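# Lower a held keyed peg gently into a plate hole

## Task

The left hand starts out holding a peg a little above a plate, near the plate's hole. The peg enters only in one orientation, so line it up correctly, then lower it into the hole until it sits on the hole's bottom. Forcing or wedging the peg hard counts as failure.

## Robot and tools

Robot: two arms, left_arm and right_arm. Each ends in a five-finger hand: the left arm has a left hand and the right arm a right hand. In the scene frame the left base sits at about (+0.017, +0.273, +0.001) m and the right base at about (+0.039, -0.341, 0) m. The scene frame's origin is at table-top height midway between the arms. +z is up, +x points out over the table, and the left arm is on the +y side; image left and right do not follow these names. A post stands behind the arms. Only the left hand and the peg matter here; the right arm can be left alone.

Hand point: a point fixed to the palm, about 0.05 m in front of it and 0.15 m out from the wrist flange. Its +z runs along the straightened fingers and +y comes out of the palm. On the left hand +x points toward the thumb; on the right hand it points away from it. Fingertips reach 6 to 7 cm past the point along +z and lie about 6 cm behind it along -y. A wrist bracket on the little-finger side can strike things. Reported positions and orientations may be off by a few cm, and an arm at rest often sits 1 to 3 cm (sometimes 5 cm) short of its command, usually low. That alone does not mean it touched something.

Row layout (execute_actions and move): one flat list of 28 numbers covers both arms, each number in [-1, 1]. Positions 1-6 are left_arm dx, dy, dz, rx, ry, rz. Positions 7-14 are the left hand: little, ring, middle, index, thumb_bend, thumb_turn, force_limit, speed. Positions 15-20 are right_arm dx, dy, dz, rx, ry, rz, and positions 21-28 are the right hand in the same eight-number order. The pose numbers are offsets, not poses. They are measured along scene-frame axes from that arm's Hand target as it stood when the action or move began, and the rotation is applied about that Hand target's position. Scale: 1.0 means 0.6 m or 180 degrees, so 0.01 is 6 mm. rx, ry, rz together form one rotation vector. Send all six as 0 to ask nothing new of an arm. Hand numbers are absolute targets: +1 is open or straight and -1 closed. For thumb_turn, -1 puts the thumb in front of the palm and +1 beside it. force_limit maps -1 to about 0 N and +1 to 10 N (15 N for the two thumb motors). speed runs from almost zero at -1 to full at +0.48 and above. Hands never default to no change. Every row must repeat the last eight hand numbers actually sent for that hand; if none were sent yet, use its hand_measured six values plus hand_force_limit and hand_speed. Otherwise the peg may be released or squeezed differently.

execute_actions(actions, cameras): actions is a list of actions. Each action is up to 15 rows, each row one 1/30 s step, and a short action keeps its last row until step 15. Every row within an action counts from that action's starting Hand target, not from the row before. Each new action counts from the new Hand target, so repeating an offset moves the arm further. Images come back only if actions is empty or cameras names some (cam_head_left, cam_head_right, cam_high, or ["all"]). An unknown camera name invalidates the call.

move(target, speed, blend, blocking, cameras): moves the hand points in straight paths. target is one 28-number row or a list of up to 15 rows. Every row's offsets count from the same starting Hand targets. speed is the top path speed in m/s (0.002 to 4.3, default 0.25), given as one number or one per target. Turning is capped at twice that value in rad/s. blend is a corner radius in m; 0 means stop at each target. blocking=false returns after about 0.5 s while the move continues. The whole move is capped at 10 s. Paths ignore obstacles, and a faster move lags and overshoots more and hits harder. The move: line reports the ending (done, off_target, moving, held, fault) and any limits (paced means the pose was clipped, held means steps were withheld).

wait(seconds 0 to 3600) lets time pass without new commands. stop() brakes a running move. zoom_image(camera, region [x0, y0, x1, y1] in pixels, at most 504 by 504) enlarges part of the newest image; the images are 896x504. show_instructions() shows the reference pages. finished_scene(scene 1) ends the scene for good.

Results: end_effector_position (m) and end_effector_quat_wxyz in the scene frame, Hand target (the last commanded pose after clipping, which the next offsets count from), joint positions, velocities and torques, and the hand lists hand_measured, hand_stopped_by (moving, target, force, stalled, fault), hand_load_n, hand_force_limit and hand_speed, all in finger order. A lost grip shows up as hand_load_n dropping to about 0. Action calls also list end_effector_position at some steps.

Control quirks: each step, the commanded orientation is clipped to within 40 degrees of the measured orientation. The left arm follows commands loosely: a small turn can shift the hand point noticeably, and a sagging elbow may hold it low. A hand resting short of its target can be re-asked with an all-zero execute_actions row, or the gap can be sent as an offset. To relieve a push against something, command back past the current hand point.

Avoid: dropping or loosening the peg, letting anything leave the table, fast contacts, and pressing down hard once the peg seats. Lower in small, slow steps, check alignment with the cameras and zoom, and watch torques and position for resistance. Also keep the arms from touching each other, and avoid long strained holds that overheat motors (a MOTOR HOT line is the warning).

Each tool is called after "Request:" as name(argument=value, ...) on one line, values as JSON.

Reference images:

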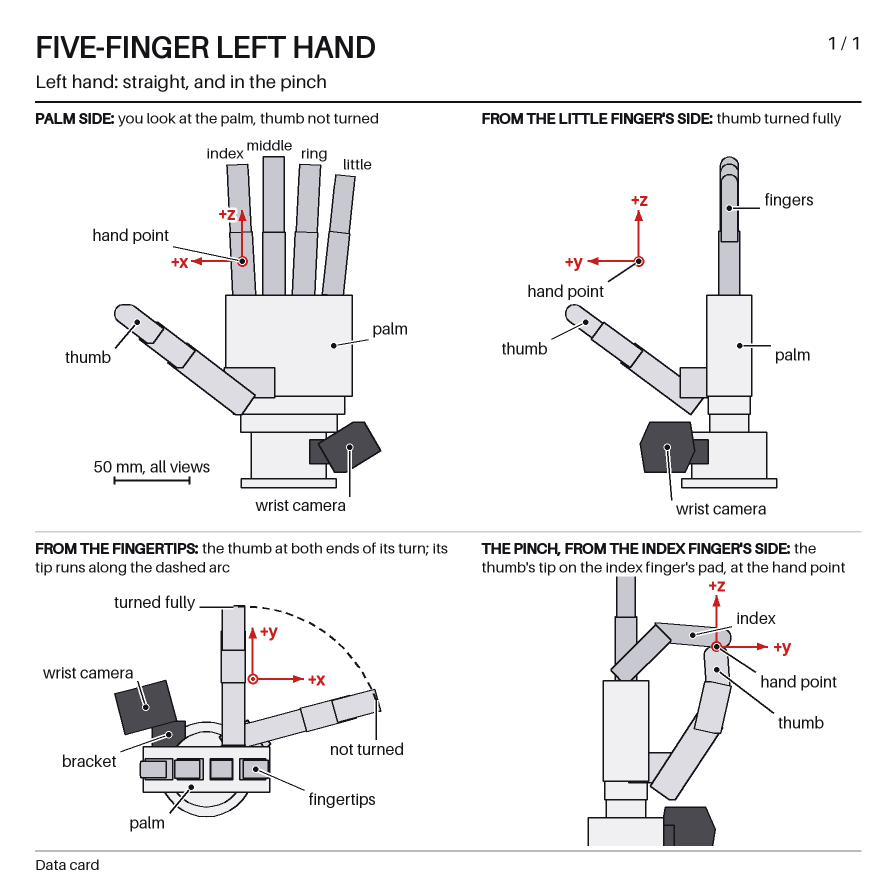

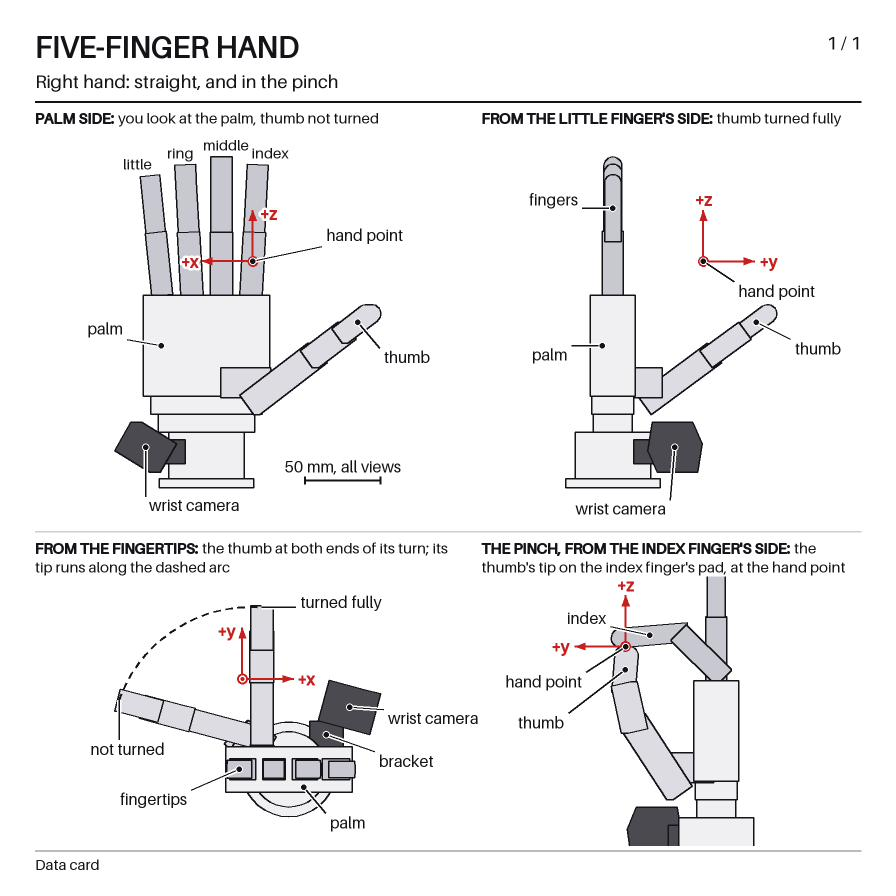

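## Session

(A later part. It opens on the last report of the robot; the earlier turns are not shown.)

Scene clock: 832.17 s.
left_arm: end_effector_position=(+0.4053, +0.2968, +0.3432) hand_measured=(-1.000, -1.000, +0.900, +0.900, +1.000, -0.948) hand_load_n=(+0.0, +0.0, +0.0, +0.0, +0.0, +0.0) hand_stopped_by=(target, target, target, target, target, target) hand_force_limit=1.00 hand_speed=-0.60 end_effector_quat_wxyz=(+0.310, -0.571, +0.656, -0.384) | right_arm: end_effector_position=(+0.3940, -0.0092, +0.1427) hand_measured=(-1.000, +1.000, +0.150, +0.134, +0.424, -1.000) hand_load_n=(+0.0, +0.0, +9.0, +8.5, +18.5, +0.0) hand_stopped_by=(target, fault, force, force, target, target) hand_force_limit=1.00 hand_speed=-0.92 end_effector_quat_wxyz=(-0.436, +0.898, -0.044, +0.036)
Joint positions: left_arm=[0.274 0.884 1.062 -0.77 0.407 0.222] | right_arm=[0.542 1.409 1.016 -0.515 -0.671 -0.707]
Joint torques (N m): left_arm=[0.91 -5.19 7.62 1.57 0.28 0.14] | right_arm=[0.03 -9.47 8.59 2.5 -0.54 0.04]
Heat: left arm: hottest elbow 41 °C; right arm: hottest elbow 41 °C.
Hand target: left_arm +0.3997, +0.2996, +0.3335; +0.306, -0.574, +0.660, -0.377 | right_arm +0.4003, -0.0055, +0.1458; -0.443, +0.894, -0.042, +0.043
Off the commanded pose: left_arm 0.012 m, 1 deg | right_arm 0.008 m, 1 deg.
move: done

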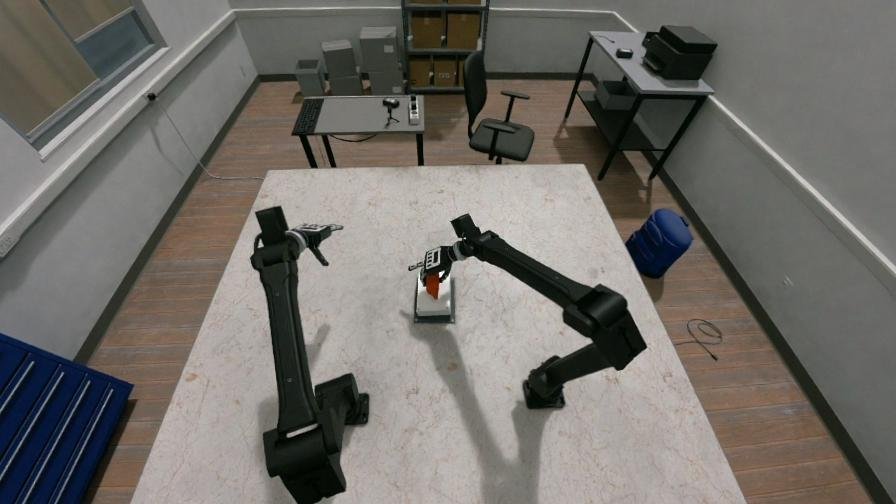

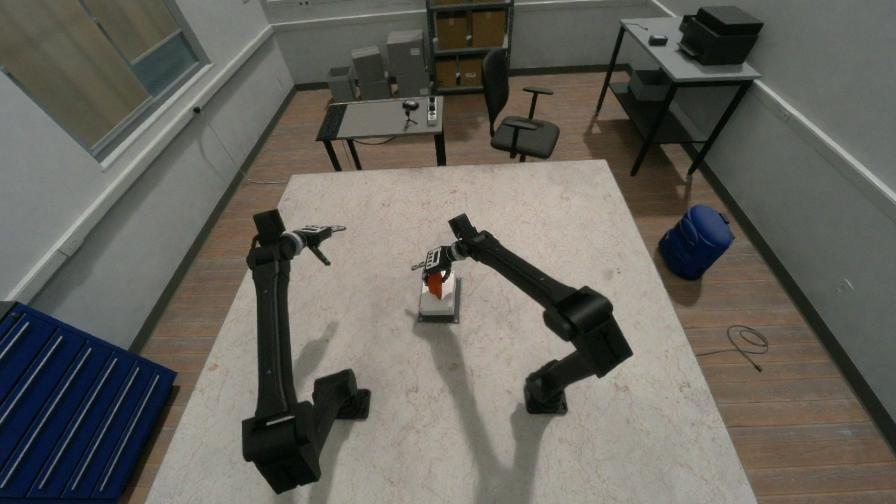

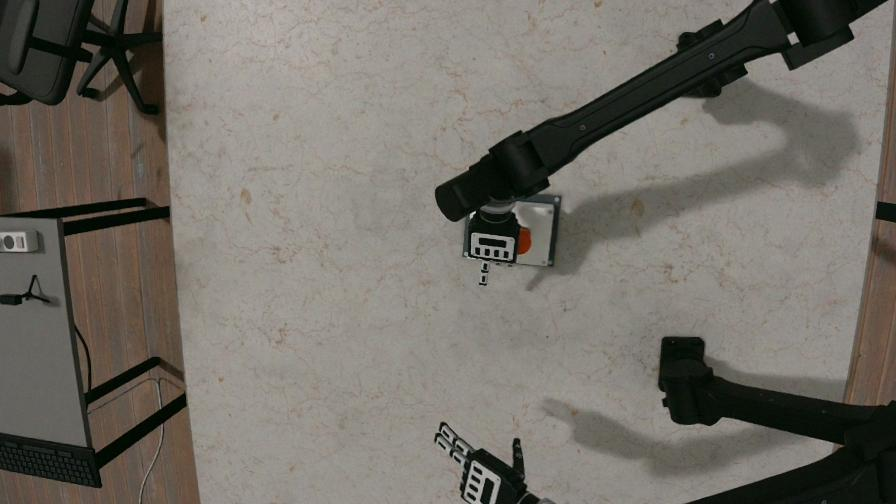

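Request:
move(target=[[0,0,0,0,0,0,-1.0,-1.0,0.9,0.9,1.0,-0.948,1.0,-0.6,0,-0.035,0.06,0,0,0,-1,-1,0.1,0.1,0.42,-1,1.0,-0.92],[0,0,0,0,0,0,-1.0,-1.0,0.9,0.9,1.0,-0.948,1.0,-0.6,-0.001,0.01,0.05,0,0,0,-1,-1,0.1,0.1,0.42,-1,1.0,-0.92],[0,0,0,0,0,0,-1.0,-1.0,0.9,0.9,1.0,-0.948,1.0,-0.6,-0.001,0.01,0.004,0,0,0,-1,-1,0.1,0.1,0.42,-1,1.0,-0.92]], speed=0.05, cameras=["cam_high","cam_head_left","cam_head_right"])

Request:
zoom_image(camera="cam_head_left", region=[425, 280, 447, 305])

Request:
zoom_image(camera="cam_high", region=[510, 215, 540, 245])

Scene clock: 851.10 s.
left_arm: end_effector_position=(+0.4053, +0.2968, +0.3432) hand_measured=(-1.000, -1.000, +0.900, +0.900, +1.000, -0.948) hand_load_n=(+0.0, +0.0, +0.0, +0.0, +0.0, +0.0) hand_stopped_by=(target, target, target, target, target, target) hand_force_limit=1.00 hand_speed=-0.60 end_effector_quat_wxyz=(+0.310, -0.571, +0.656, -0.384) | right_arm: end_effector_position=(+0.3954, -0.0100, +0.1447) hand_measured=(-1.000, +1.000, +0.150, +0.134, +0.424, -1.000) hand_load_n=(+0.0, +0.0, +9.0, +9.5, +19.0, +0.0) hand_stopped_by=(target, fault, force, force, target, target) hand_force_limit=1.00 hand_speed=-0.92 end_effector_quat_wxyz=(-0.436, +0.898, -0.052, +0.037)
Joint positions: left_arm=[0.274 0.884 1.062 -0.77 0.407 0.222] | right_arm=[0.539 1.407 1.018 -0.515 -0.666 -0.693]
Joint torques (N m): left_arm=[0.97 -5.13 7.62 1.57 0.28 0.14] | right_arm=[1.26 -9.11 9.07 2.52 -0.41 0.02]
Heat: left arm: hottest elbow 41 °C; right arm: hottest elbow 40 °C.
Hand target: left_arm +0.3997, +0.2996, +0.3335; +0.306, -0.574, +0.660, -0.377 | right_arm +0.3996, +0.0006, +0.1483; -0.443, +0.894, -0.042, +0.043
Off the commanded pose: left_arm 0.012 m, 1 deg | right_arm 0.012 m, 2 deg.
move: off_target (right_arm)

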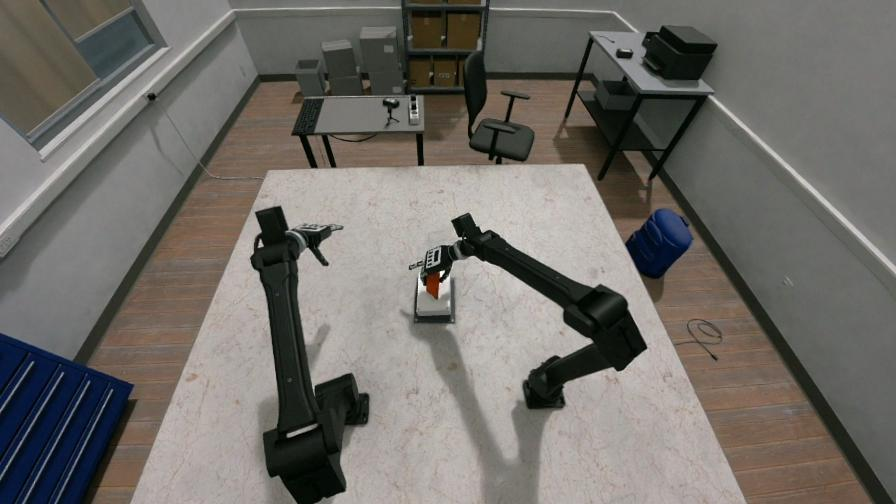

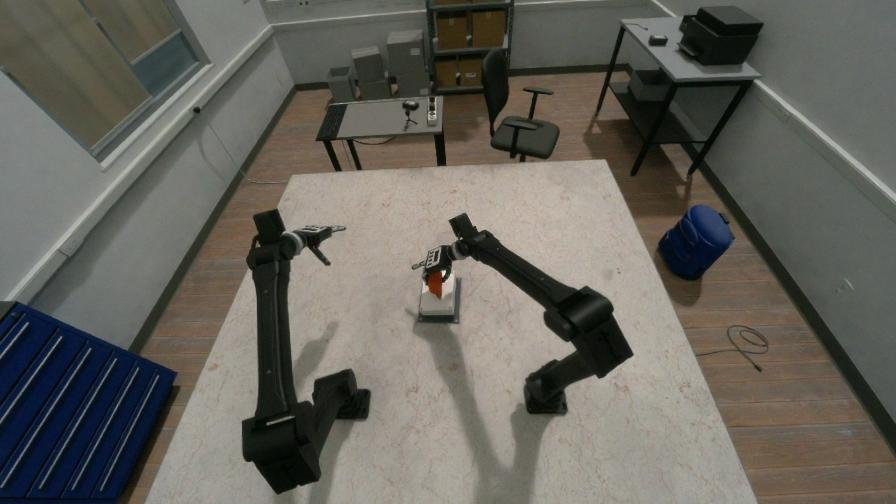

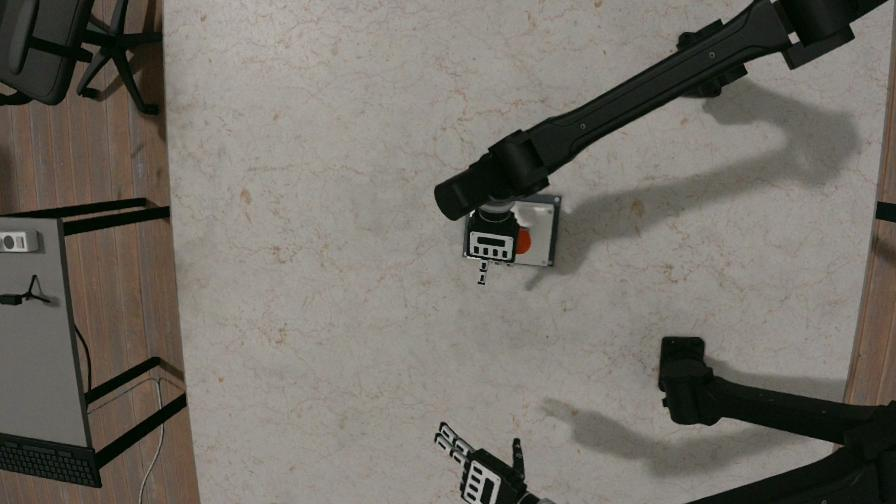

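Scaled by 20.160 from the camera's image (finer frame: 1280x720).

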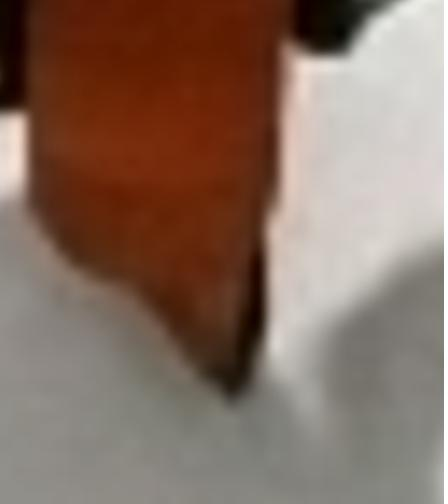

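Scaled by 16.800 from the camera's image (finer frame: 1280x720).

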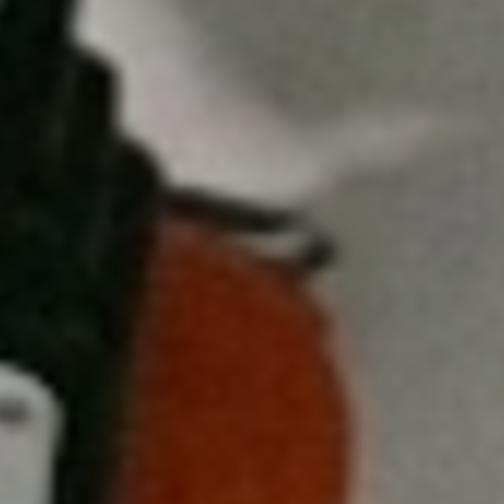

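Request:
move(target=[[0,0,0,0,0,0,-1.0,-1.0,0.9,0.9,1.0,-0.948,1.0,-0.6,0,-0.045,0.055,0,0,0,-1,-1,0.1,0.1,0.42,-1,1.0,-0.92],[0,0,0,0,0,0,-1.0,-1.0,0.9,0.9,1.0,-0.948,1.0,-0.6,-0.0025,-0.0058,0.045,0,0,0,-1,-1,0.1,0.1,0.42,-1,1.0,-0.92],[0,0,0,0,0,0,-1.0,-1.0,0.9,0.9,1.0,-0.948,1.0,-0.6,-0.0025,-0.0058,-0.002,0,0,0,-1,-1,0.1,0.1,0.42,-1,1.0,-0.92]], speed=0.05, cameras=["cam_high","cam_head_left","cam_head_right"])

Request:
zoom_image(camera="cam_head_left", region=[425, 280, 447, 305])

Request:
zoom_image(camera="cam_high", region=[510, 215, 540, 245])

Scene clock: 862.20 s.
left_arm: end_effector_position=(+0.4053, +0.2968, +0.3432) hand_measured=(-1.000, -1.000, +0.900, +0.900, +1.000, -0.948) hand_load_n=(+0.0, +0.0, +0.0, -0.5, +0.0, +0.0) hand_stopped_by=(target, target, target, target, target, target) hand_force_limit=1.00 hand_speed=-0.60 end_effector_quat_wxyz=(+0.310, -0.571, +0.656, -0.384) | right_arm: end_effector_position=(+0.3957, -0.0128, +0.1410) hand_measured=(-1.000, +1.000, +0.150, +0.134, +0.424, -1.000) hand_load_n=(+0.0, +0.0, +9.0, +9.5, +19.0, +0.0) hand_stopped_by=(target, fault, force, force, target, target) hand_force_limit=1.00 hand_speed=-0.92 end_effector_quat_wxyz=(-0.435, +0.898, -0.047, +0.039)
Joint positions: left_arm=[0.274 0.884 1.062 -0.77 0.407 0.222] | right_arm=[0.534 1.407 1.01 -0.511 -0.669 -0.708]
Joint torques (N m): left_arm=[0.91 -5.19 7.62 1.57 0.28 0.14] | right_arm=[1.2 -9.52 9.01 2.32 -0.44 0.11]
Heat: left arm: hottest elbow 41 °C; right arm: hottest elbow 41 °C.
Hand target: left_arm +0.3997, +0.2996, +0.3335; +0.306, -0.574, +0.660, -0.377 | right_arm +0.3981, -0.0030, +0.1469; -0.443, +0.895, -0.042, +0.043
Off the commanded pose: left_arm 0.012 m, 1 deg | right_arm 0.012 m, 1 deg.
move: off_target (right_arm)

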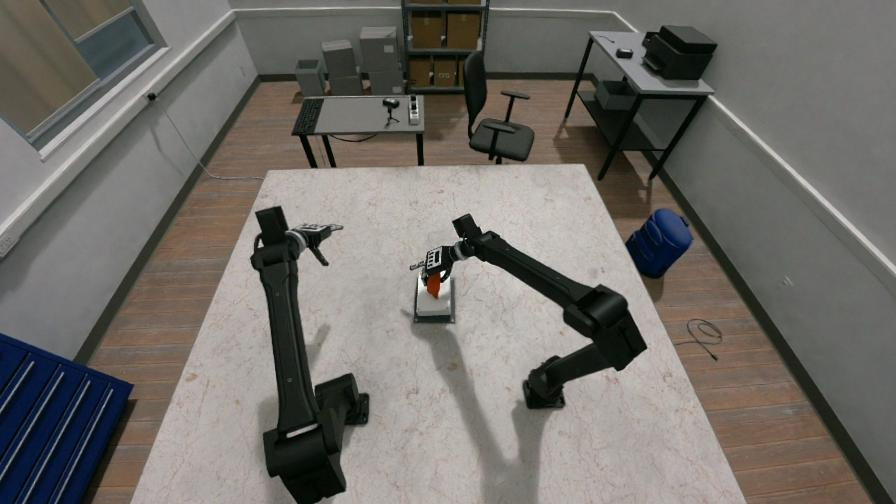

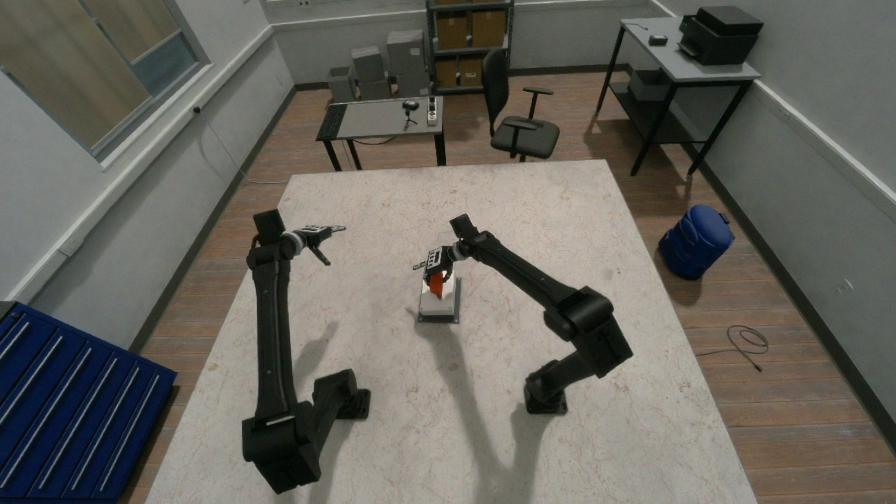

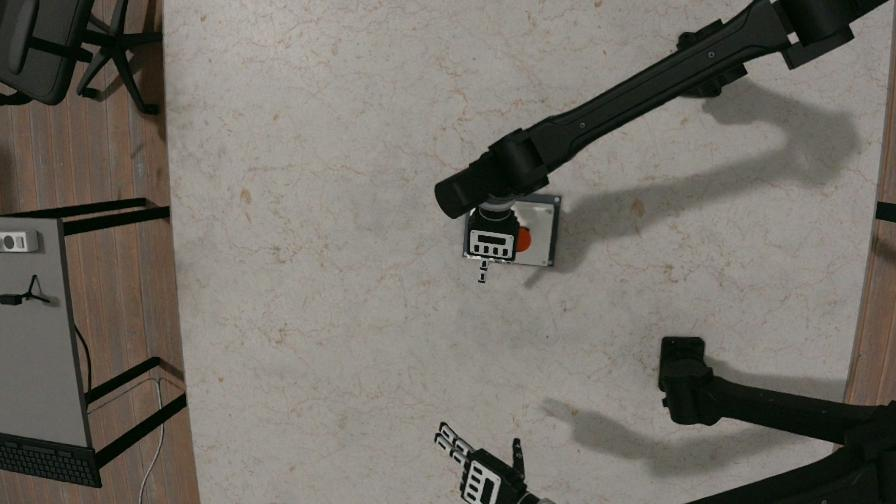

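Scaled by 20.160 from the camera's image (finer frame: 1280x720).

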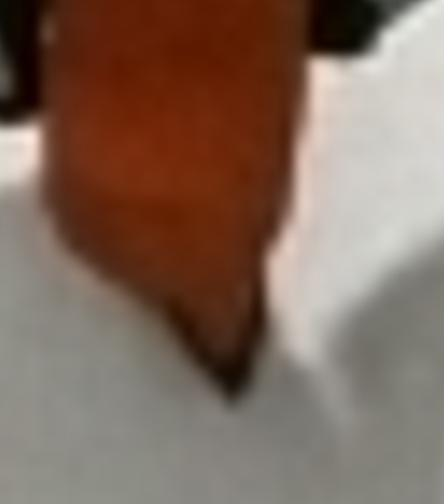

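Scaled by 16.800 from the camera's image (finer frame: 1280x720).

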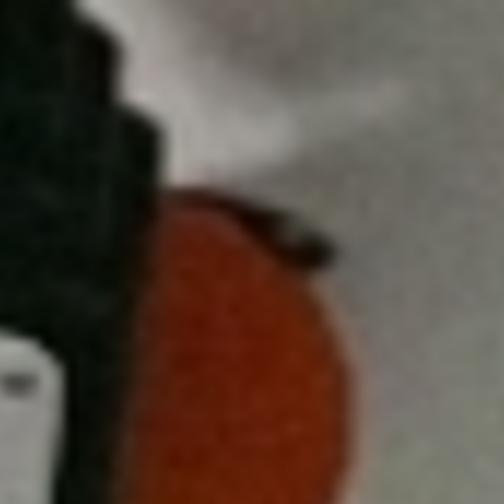

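Request:
zoom_image(camera="cam_head_right", region=[424, 262, 454, 305])

Request:
zoom_image(camera="cam_head_left", region=[420, 262, 450, 305])

Request:
zoom_image(camera="cam_high", region=[500, 210, 540, 255])

Scaled by 11.721 from the camera's image (finer frame: 1280x720).

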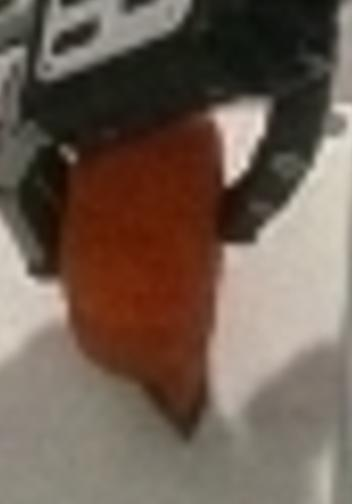

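Scaled by 11.721 from the camera's image (finer frame: 1280x720).

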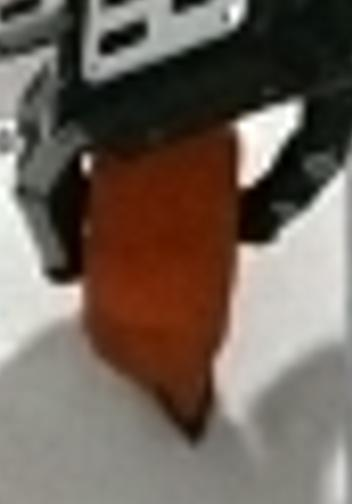

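Scaled by 11.200 from the camera's image (finer frame: 1280x720).

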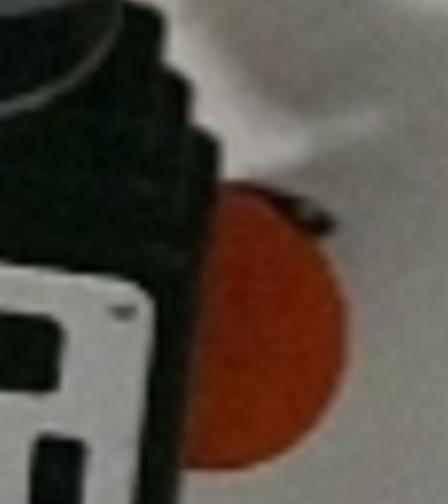

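Request:
move(target=[[0,0,0,0,0,0,-1.0,-1.0,0.9,0.9,1.0,-0.948,1.0,-0.6,0,0,0.05,0,0,0,-1,-1,0.1,0.1,0.42,-1,1.0,-0.92],[0,0,0,0,0,0,-1.0,-1.0,0.9,0.9,1.0,-0.948,1.0,-0.6,0.003,0,0.05,0,0.0306,0,-1,-1,0.1,0.1,0.42,-1,1.0,-0.92],[0,0,0,0,0,0,-1.0,-1.0,0.9,0.9,1.0,-0.948,1.0,-0.6,0.003,0,0.012,0,0.0306,0,-1,-1,0.1,0.1,0.42,-1,1.0,-0.92]], speed=0.05, cameras=["cam_high","cam_head_left","cam_head_right"])

Request:
zoom_image(camera="cam_head_left", region=[425, 280, 447, 305])

Request:
zoom_image(camera="cam_head_right", region=[428, 280, 450, 305])

Request:
zoom_image(camera="cam_high", region=[500, 210, 540, 255])

Scene clock: 904.07 s.
left_arm: end_effector_position=(+0.4053, +0.2968, +0.3432) hand_measured=(-1.000, -1.000, +0.900, +0.900, +1.000, -0.948) hand_load_n=(+0.0, +0.0, +0.0, +0.0, +0.0, +0.0) hand_stopped_by=(target, target, target, target, target, target) hand_force_limit=1.00 hand_speed=-0.60 end_effector_quat_wxyz=(+0.310, -0.571, +0.656, -0.384) | right_arm: end_effector_position=(+0.3850, -0.0072, +0.1446) hand_measured=(-1.000, +1.000, +0.150, +0.134, +0.424, -1.000) hand_load_n=(+0.0, -0.5, +9.0, +9.0, +19.0, +0.0) hand_stopped_by=(target, fault, force, force, target, target) hand_force_limit=1.00 hand_speed=-0.92 end_effector_quat_wxyz=(-0.429, +0.901, -0.062, -0.013)
Joint positions: left_arm=[0.274 0.884 1.062 -0.77 0.407 0.222] | right_arm=[0.538 1.444 1.064 -0.611 -0.715 -0.687]
Joint torques (N m): left_arm=[0.91 -5.19 7.62 1.57 0.28 0.14] | right_arm=[-0.73 -9.82 9.8 2.32 -0.64 0.09]
Heat: left arm: hottest elbow 41 °C; right arm: hottest elbow 40 °C.
Hand target: left_arm +0.3997, +0.2996, +0.3335; +0.306, -0.574, +0.660, -0.377 | right_arm +0.3999, -0.0030, +0.1542; -0.440, +0.896, -0.063, +0.000
Off the commanded pose: left_arm 0.012 m, 1 deg | right_arm 0.018 m, 2 deg.
move: off_target (right_arm)

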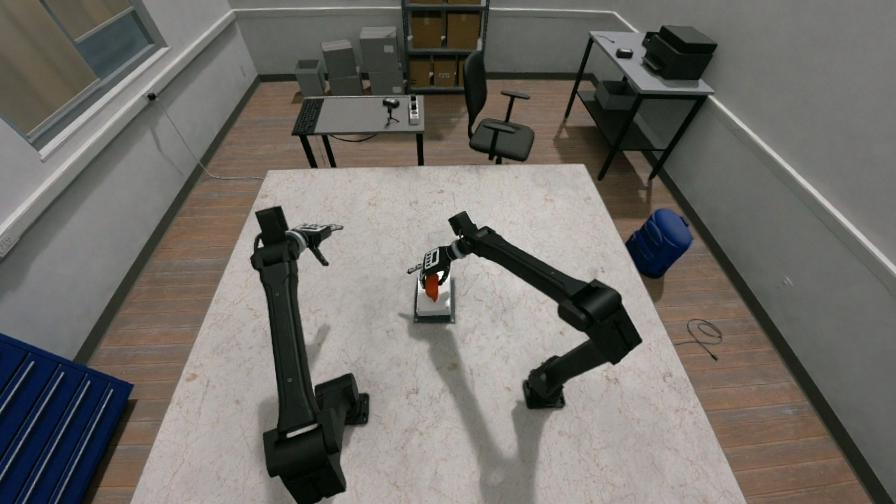

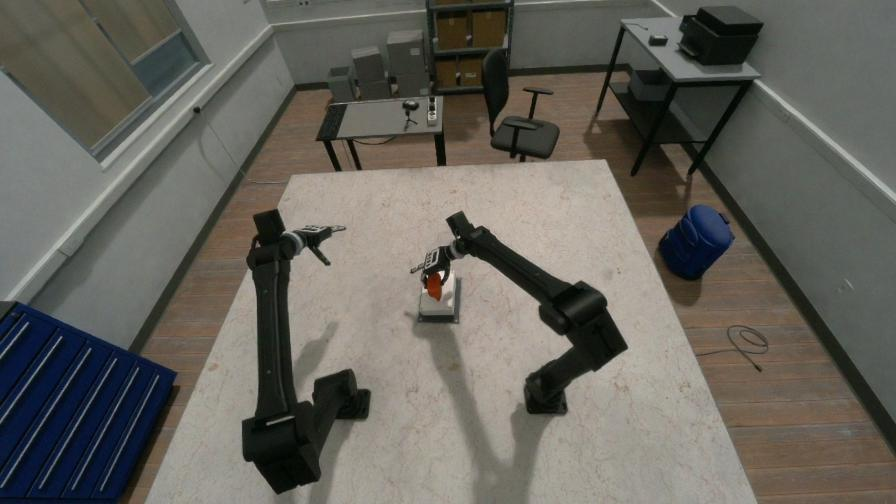

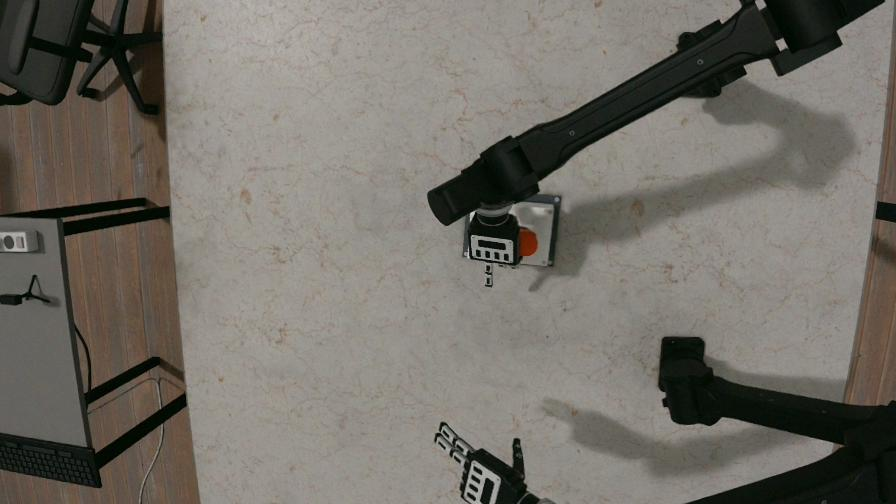

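Scaled by 20.160 from the camera's image (finer frame: 1280x720).

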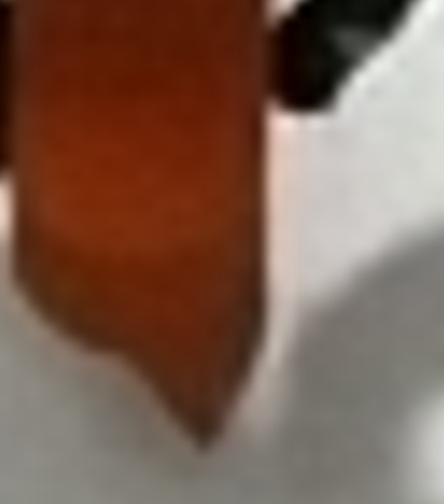

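Scaled by 20.160 from the camera's image (finer frame: 1280x720).

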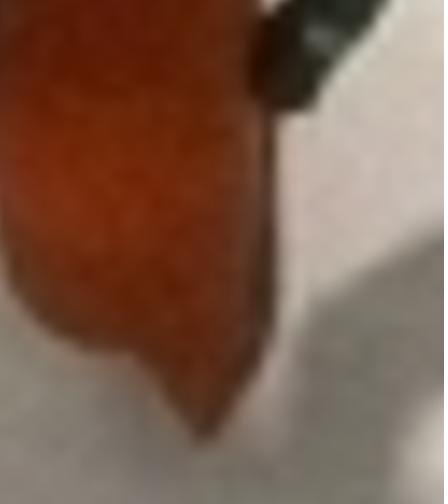

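Scaled by 11.200 from the camera's image (finer frame: 1280x720).

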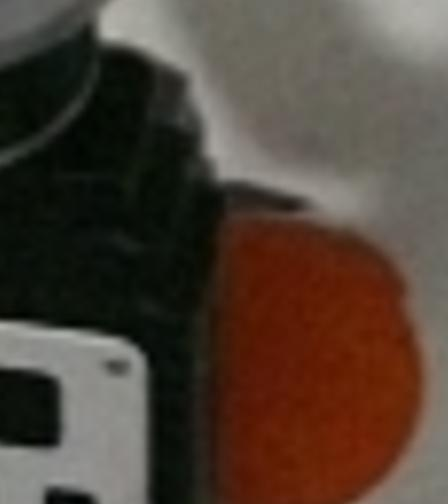

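Request:
move(target=[[0,0,0,0,0,0,-1.0,-1.0,0.9,0.9,1.0,-0.948,1.0,-0.6,0,0,0.05,0,0,0,-1,-1,0.1,0.1,0.42,-1,1.0,-0.92],[0,0,0,0,0,0,-1.0,-1.0,0.9,0.9,1.0,-0.948,1.0,-0.6,0.018,-0.009,0.05,-0.007,0,-0.012,-1,-1,0.1,0.1,0.42,-1,1.0,-0.92],[0,0,0,0,0,0,-1.0,-1.0,0.9,0.9,1.0,-0.948,1.0,-0.6,0.018,-0.009,0.006,-0.007,0,-0.012,-1,-1,0.1,0.1,0.42,-1,1.0,-0.92]], speed=0.05, cameras=["cam_high","cam_head_left","cam_head_right"])

Request:
zoom_image(camera="cam_head_left", region=[425, 280, 447, 305])

Request:
zoom_image(camera="cam_head_right", region=[428, 280, 450, 305])

Request:
zoom_image(camera="cam_high", region=[500, 210, 540, 255])

Scene clock: 937.03 s.
left_arm: end_effector_position=(+0.4053, +0.2968, +0.3432) hand_measured=(-1.000, -1.000, +0.900, +0.900, +1.000, -0.948) hand_load_n=(+0.0, +0.0, +0.0, +0.0, +0.0, +0.0) hand_stopped_by=(target, target, target, target, target, target) hand_force_limit=1.00 hand_speed=-0.60 end_effector_quat_wxyz=(+0.310, -0.571, +0.656, -0.384) | right_arm: end_effector_position=(+0.3976, -0.0093, +0.1496) hand_measured=(-1.000, +1.000, +0.150, +0.134, +0.424, -1.000) hand_load_n=(+0.0, -0.5, +8.5, +9.0, +19.0, +0.5) hand_stopped_by=(target, fault, force, force, target, target) hand_force_limit=1.00 hand_speed=-0.92 end_effector_quat_wxyz=(-0.421, +0.904, -0.073, -0.003)
Joint positions: left_arm=[0.274 0.884 1.062 -0.77 0.407 0.222] | right_arm=[0.529 1.455 1.095 -0.63 -0.688 -0.681]
Joint torques (N m): left_arm=[0.91 -5.13 7.62 1.57 0.27 0.14] | right_arm=[-0.97 -10.46 9.32 2.15 -0.5 0.14]
Heat: left arm: hottest elbow 41 °C; right arm: hottest elbow 43 °C.
Hand target: left_arm +0.3997, +0.2996, +0.3335; +0.306, -0.574, +0.660, -0.377 | right_arm +0.4107, -0.0084, +0.1578; -0.430, +0.899, -0.080, +0.009
Off the commanded pose: left_arm 0.012 m, 1 deg | right_arm 0.015 m, 2 deg.
move: off_target (right_arm)

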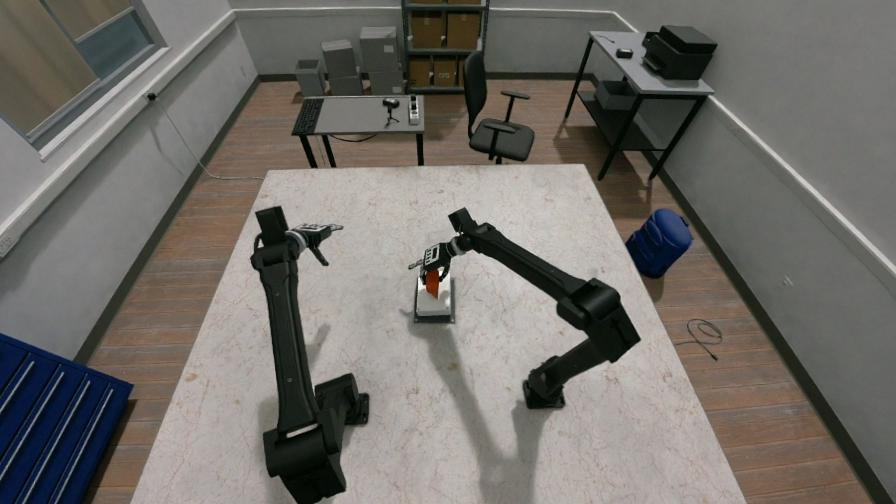

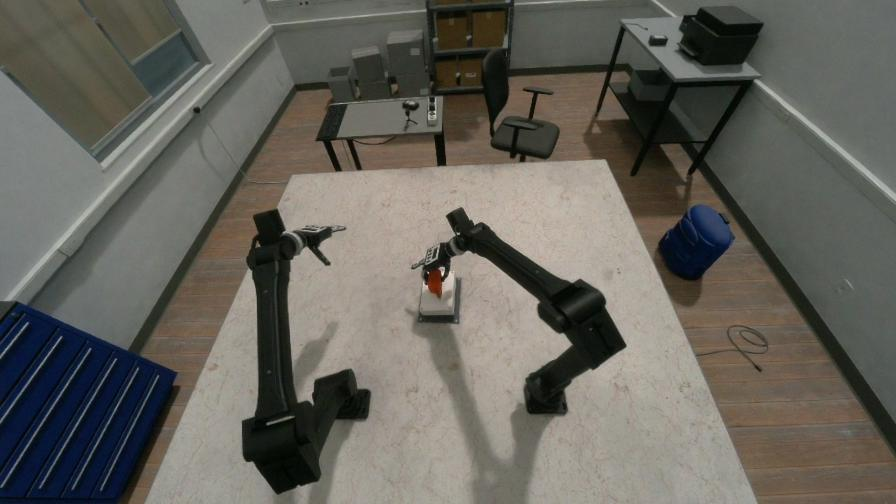

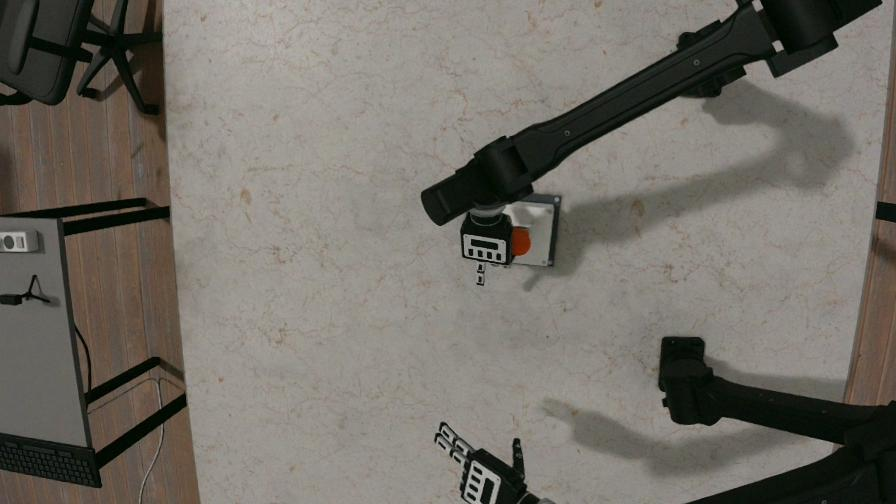

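Scaled by 20.160 from the camera's image (finer frame: 1280x720).

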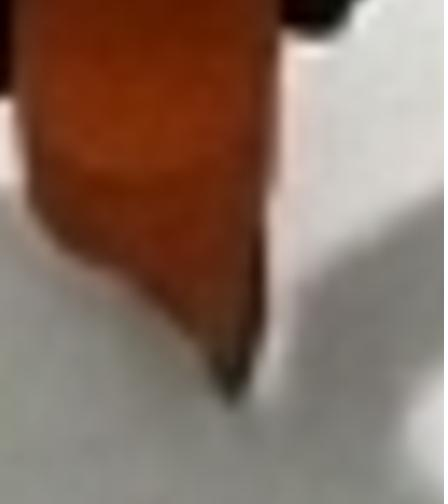

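Scaled by 20.160 from the camera's image (finer frame: 1280x720).

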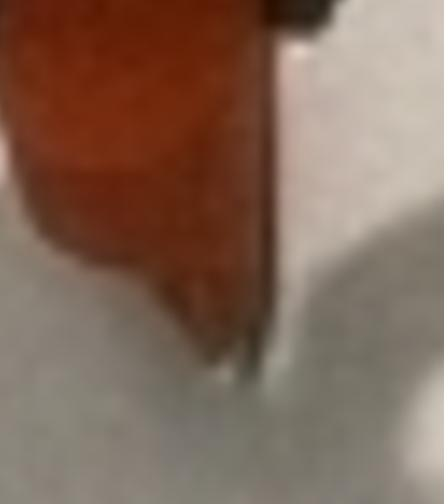

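Scaled by 11.200 from the camera's image (finer frame: 1280x720).

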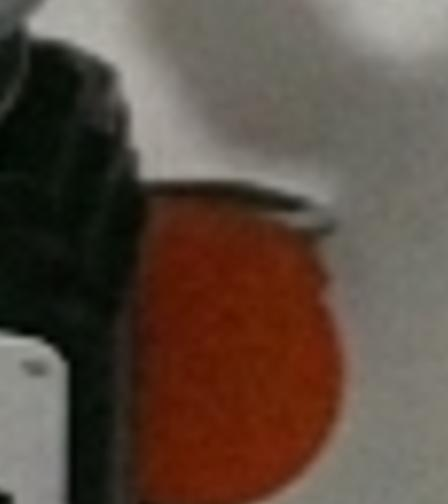

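Request:
move(target=[[0,0,0,0,0,0,-1.0,-1.0,0.9,0.9,1.0,-0.948,1.0,-0.6,0,0,0.04,0,0,0,-1,-1,0.1,0.1,0.42,-1,1.0,-0.92],[0,0,0,0,0,0,-1.0,-1.0,0.9,0.9,1.0,-0.948,1.0,-0.6,-0.004,-0.008,0.04,0,0,-0.014,-1,-1,0.1,0.1,0.42,-1,1.0,-0.92],[0,0,0,0,0,0,-1.0,-1.0,0.9,0.9,1.0,-0.948,1.0,-0.6,-0.004,-0.008,-0.003,0,0,-0.014,-1,-1,0.1,0.1,0.42,-1,1.0,-0.92]], speed=0.05, cameras=["cam_high","cam_head_left","cam_head_right"])

Request:
zoom_image(camera="cam_head_left", region=[425, 280, 447, 305])

Request:
zoom_image(camera="cam_head_right", region=[428, 280, 450, 305])

Request:
zoom_image(camera="cam_high", region=[500, 210, 540, 255])

Scene clock: 950.83 s.
left_arm: end_effector_position=(+0.4053, +0.2968, +0.3432) hand_measured=(-1.000, -1.000, +0.900, +0.900, +1.000, -0.948) hand_load_n=(+0.0, +0.0, +0.0, -0.5, +0.0, +0.0) hand_stopped_by=(target, target, target, target, target, target) hand_force_limit=1.00 hand_speed=-0.60 end_effector_quat_wxyz=(+0.310, -0.571, +0.656, -0.384) | right_arm: end_effector_position=(+0.3966, -0.0126, +0.1452) hand_measured=(-1.000, +1.000, +0.150, +0.134, +0.424, -1.000) hand_load_n=(+0.0, +0.0, +8.5, +9.0, +19.0, +0.5) hand_stopped_by=(target, fault, force, force, target, target) hand_force_limit=1.00 hand_speed=-0.92 end_effector_quat_wxyz=(-0.419, +0.903, -0.095, +0.004)
Joint positions: left_arm=[0.274 0.884 1.062 -0.77 0.407 0.222] | right_arm=[0.527 1.44 1.066 -0.594 -0.664 -0.635]
Joint torques (N m): left_arm=[0.91 -5.13 7.61 1.57 0.28 0.14] | right_arm=[-1.03 -11.05 8.95 2.19 -0.48 0.14]
Heat: left arm: hottest elbow 41 °C; right arm: hottest elbow 42 °C.
Hand target: left_arm +0.3997, +0.2996, +0.3335; +0.306, -0.574, +0.660, -0.377 | right_arm +0.4083, -0.0133, +0.1560; -0.430, +0.897, -0.100, +0.019
Off the commanded pose: left_arm 0.012 m, 1 deg | right_arm 0.016 m, 2 deg.
move: off_target (right_arm)

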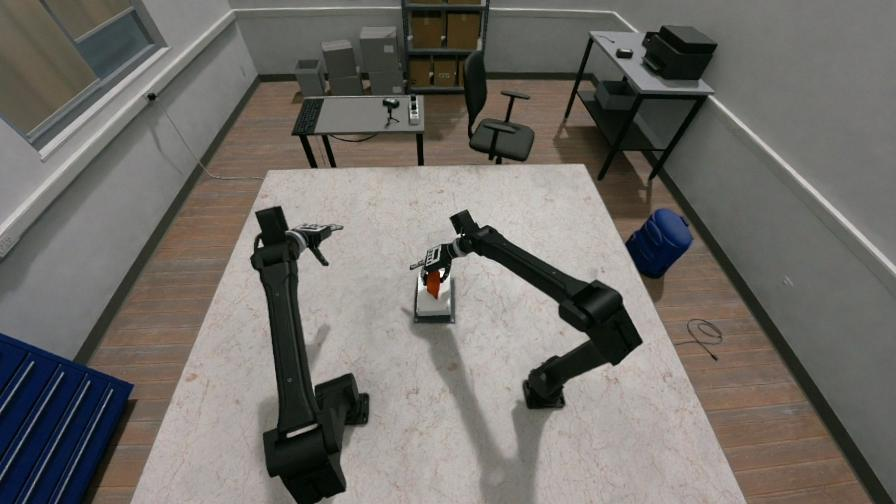

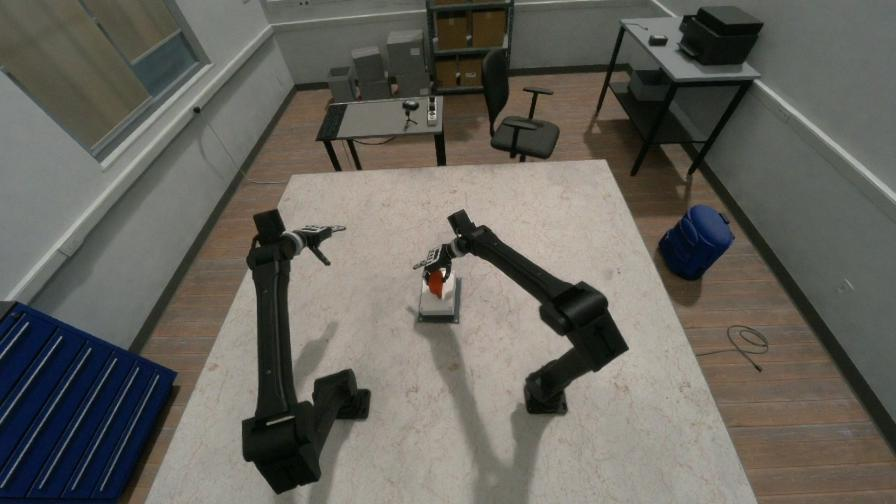

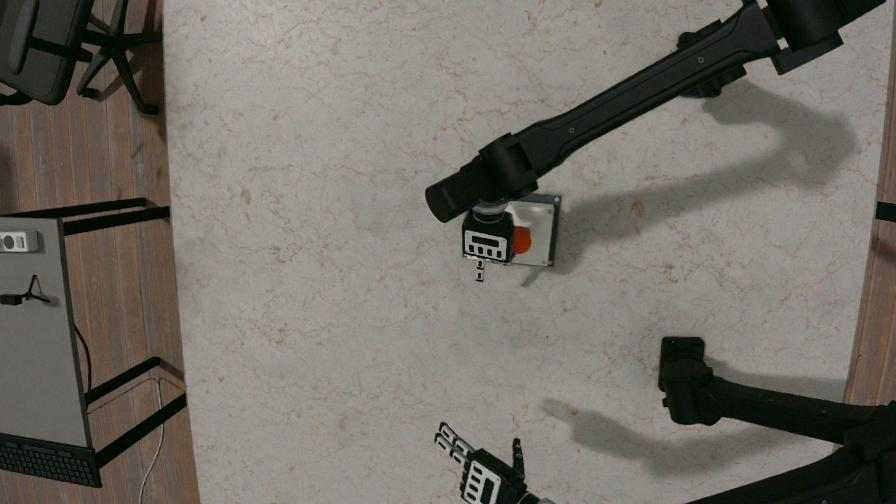

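Scaled by 20.160 from the camera's image (finer frame: 1280x720).

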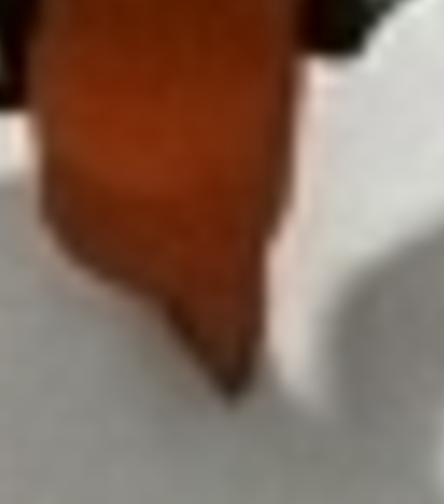

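Scaled by 20.160 from the camera's image (finer frame: 1280x720).

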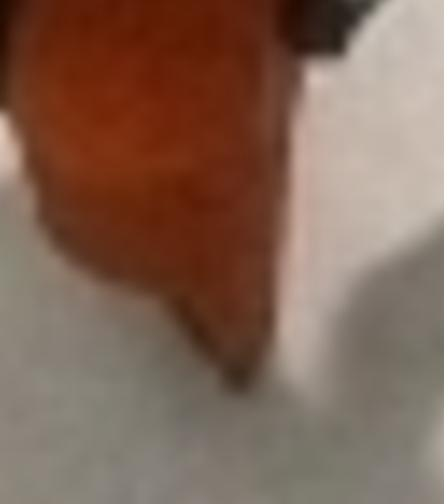

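Scaled by 11.200 from the camera's image (finer frame: 1280x720).

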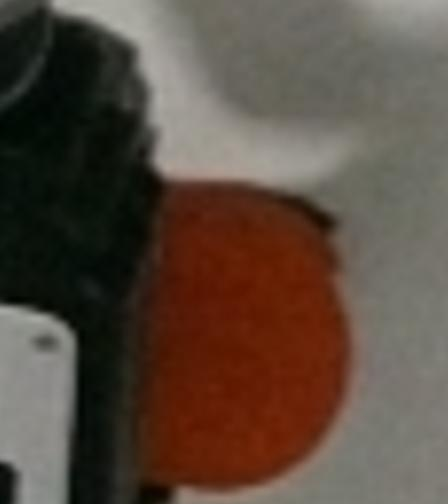

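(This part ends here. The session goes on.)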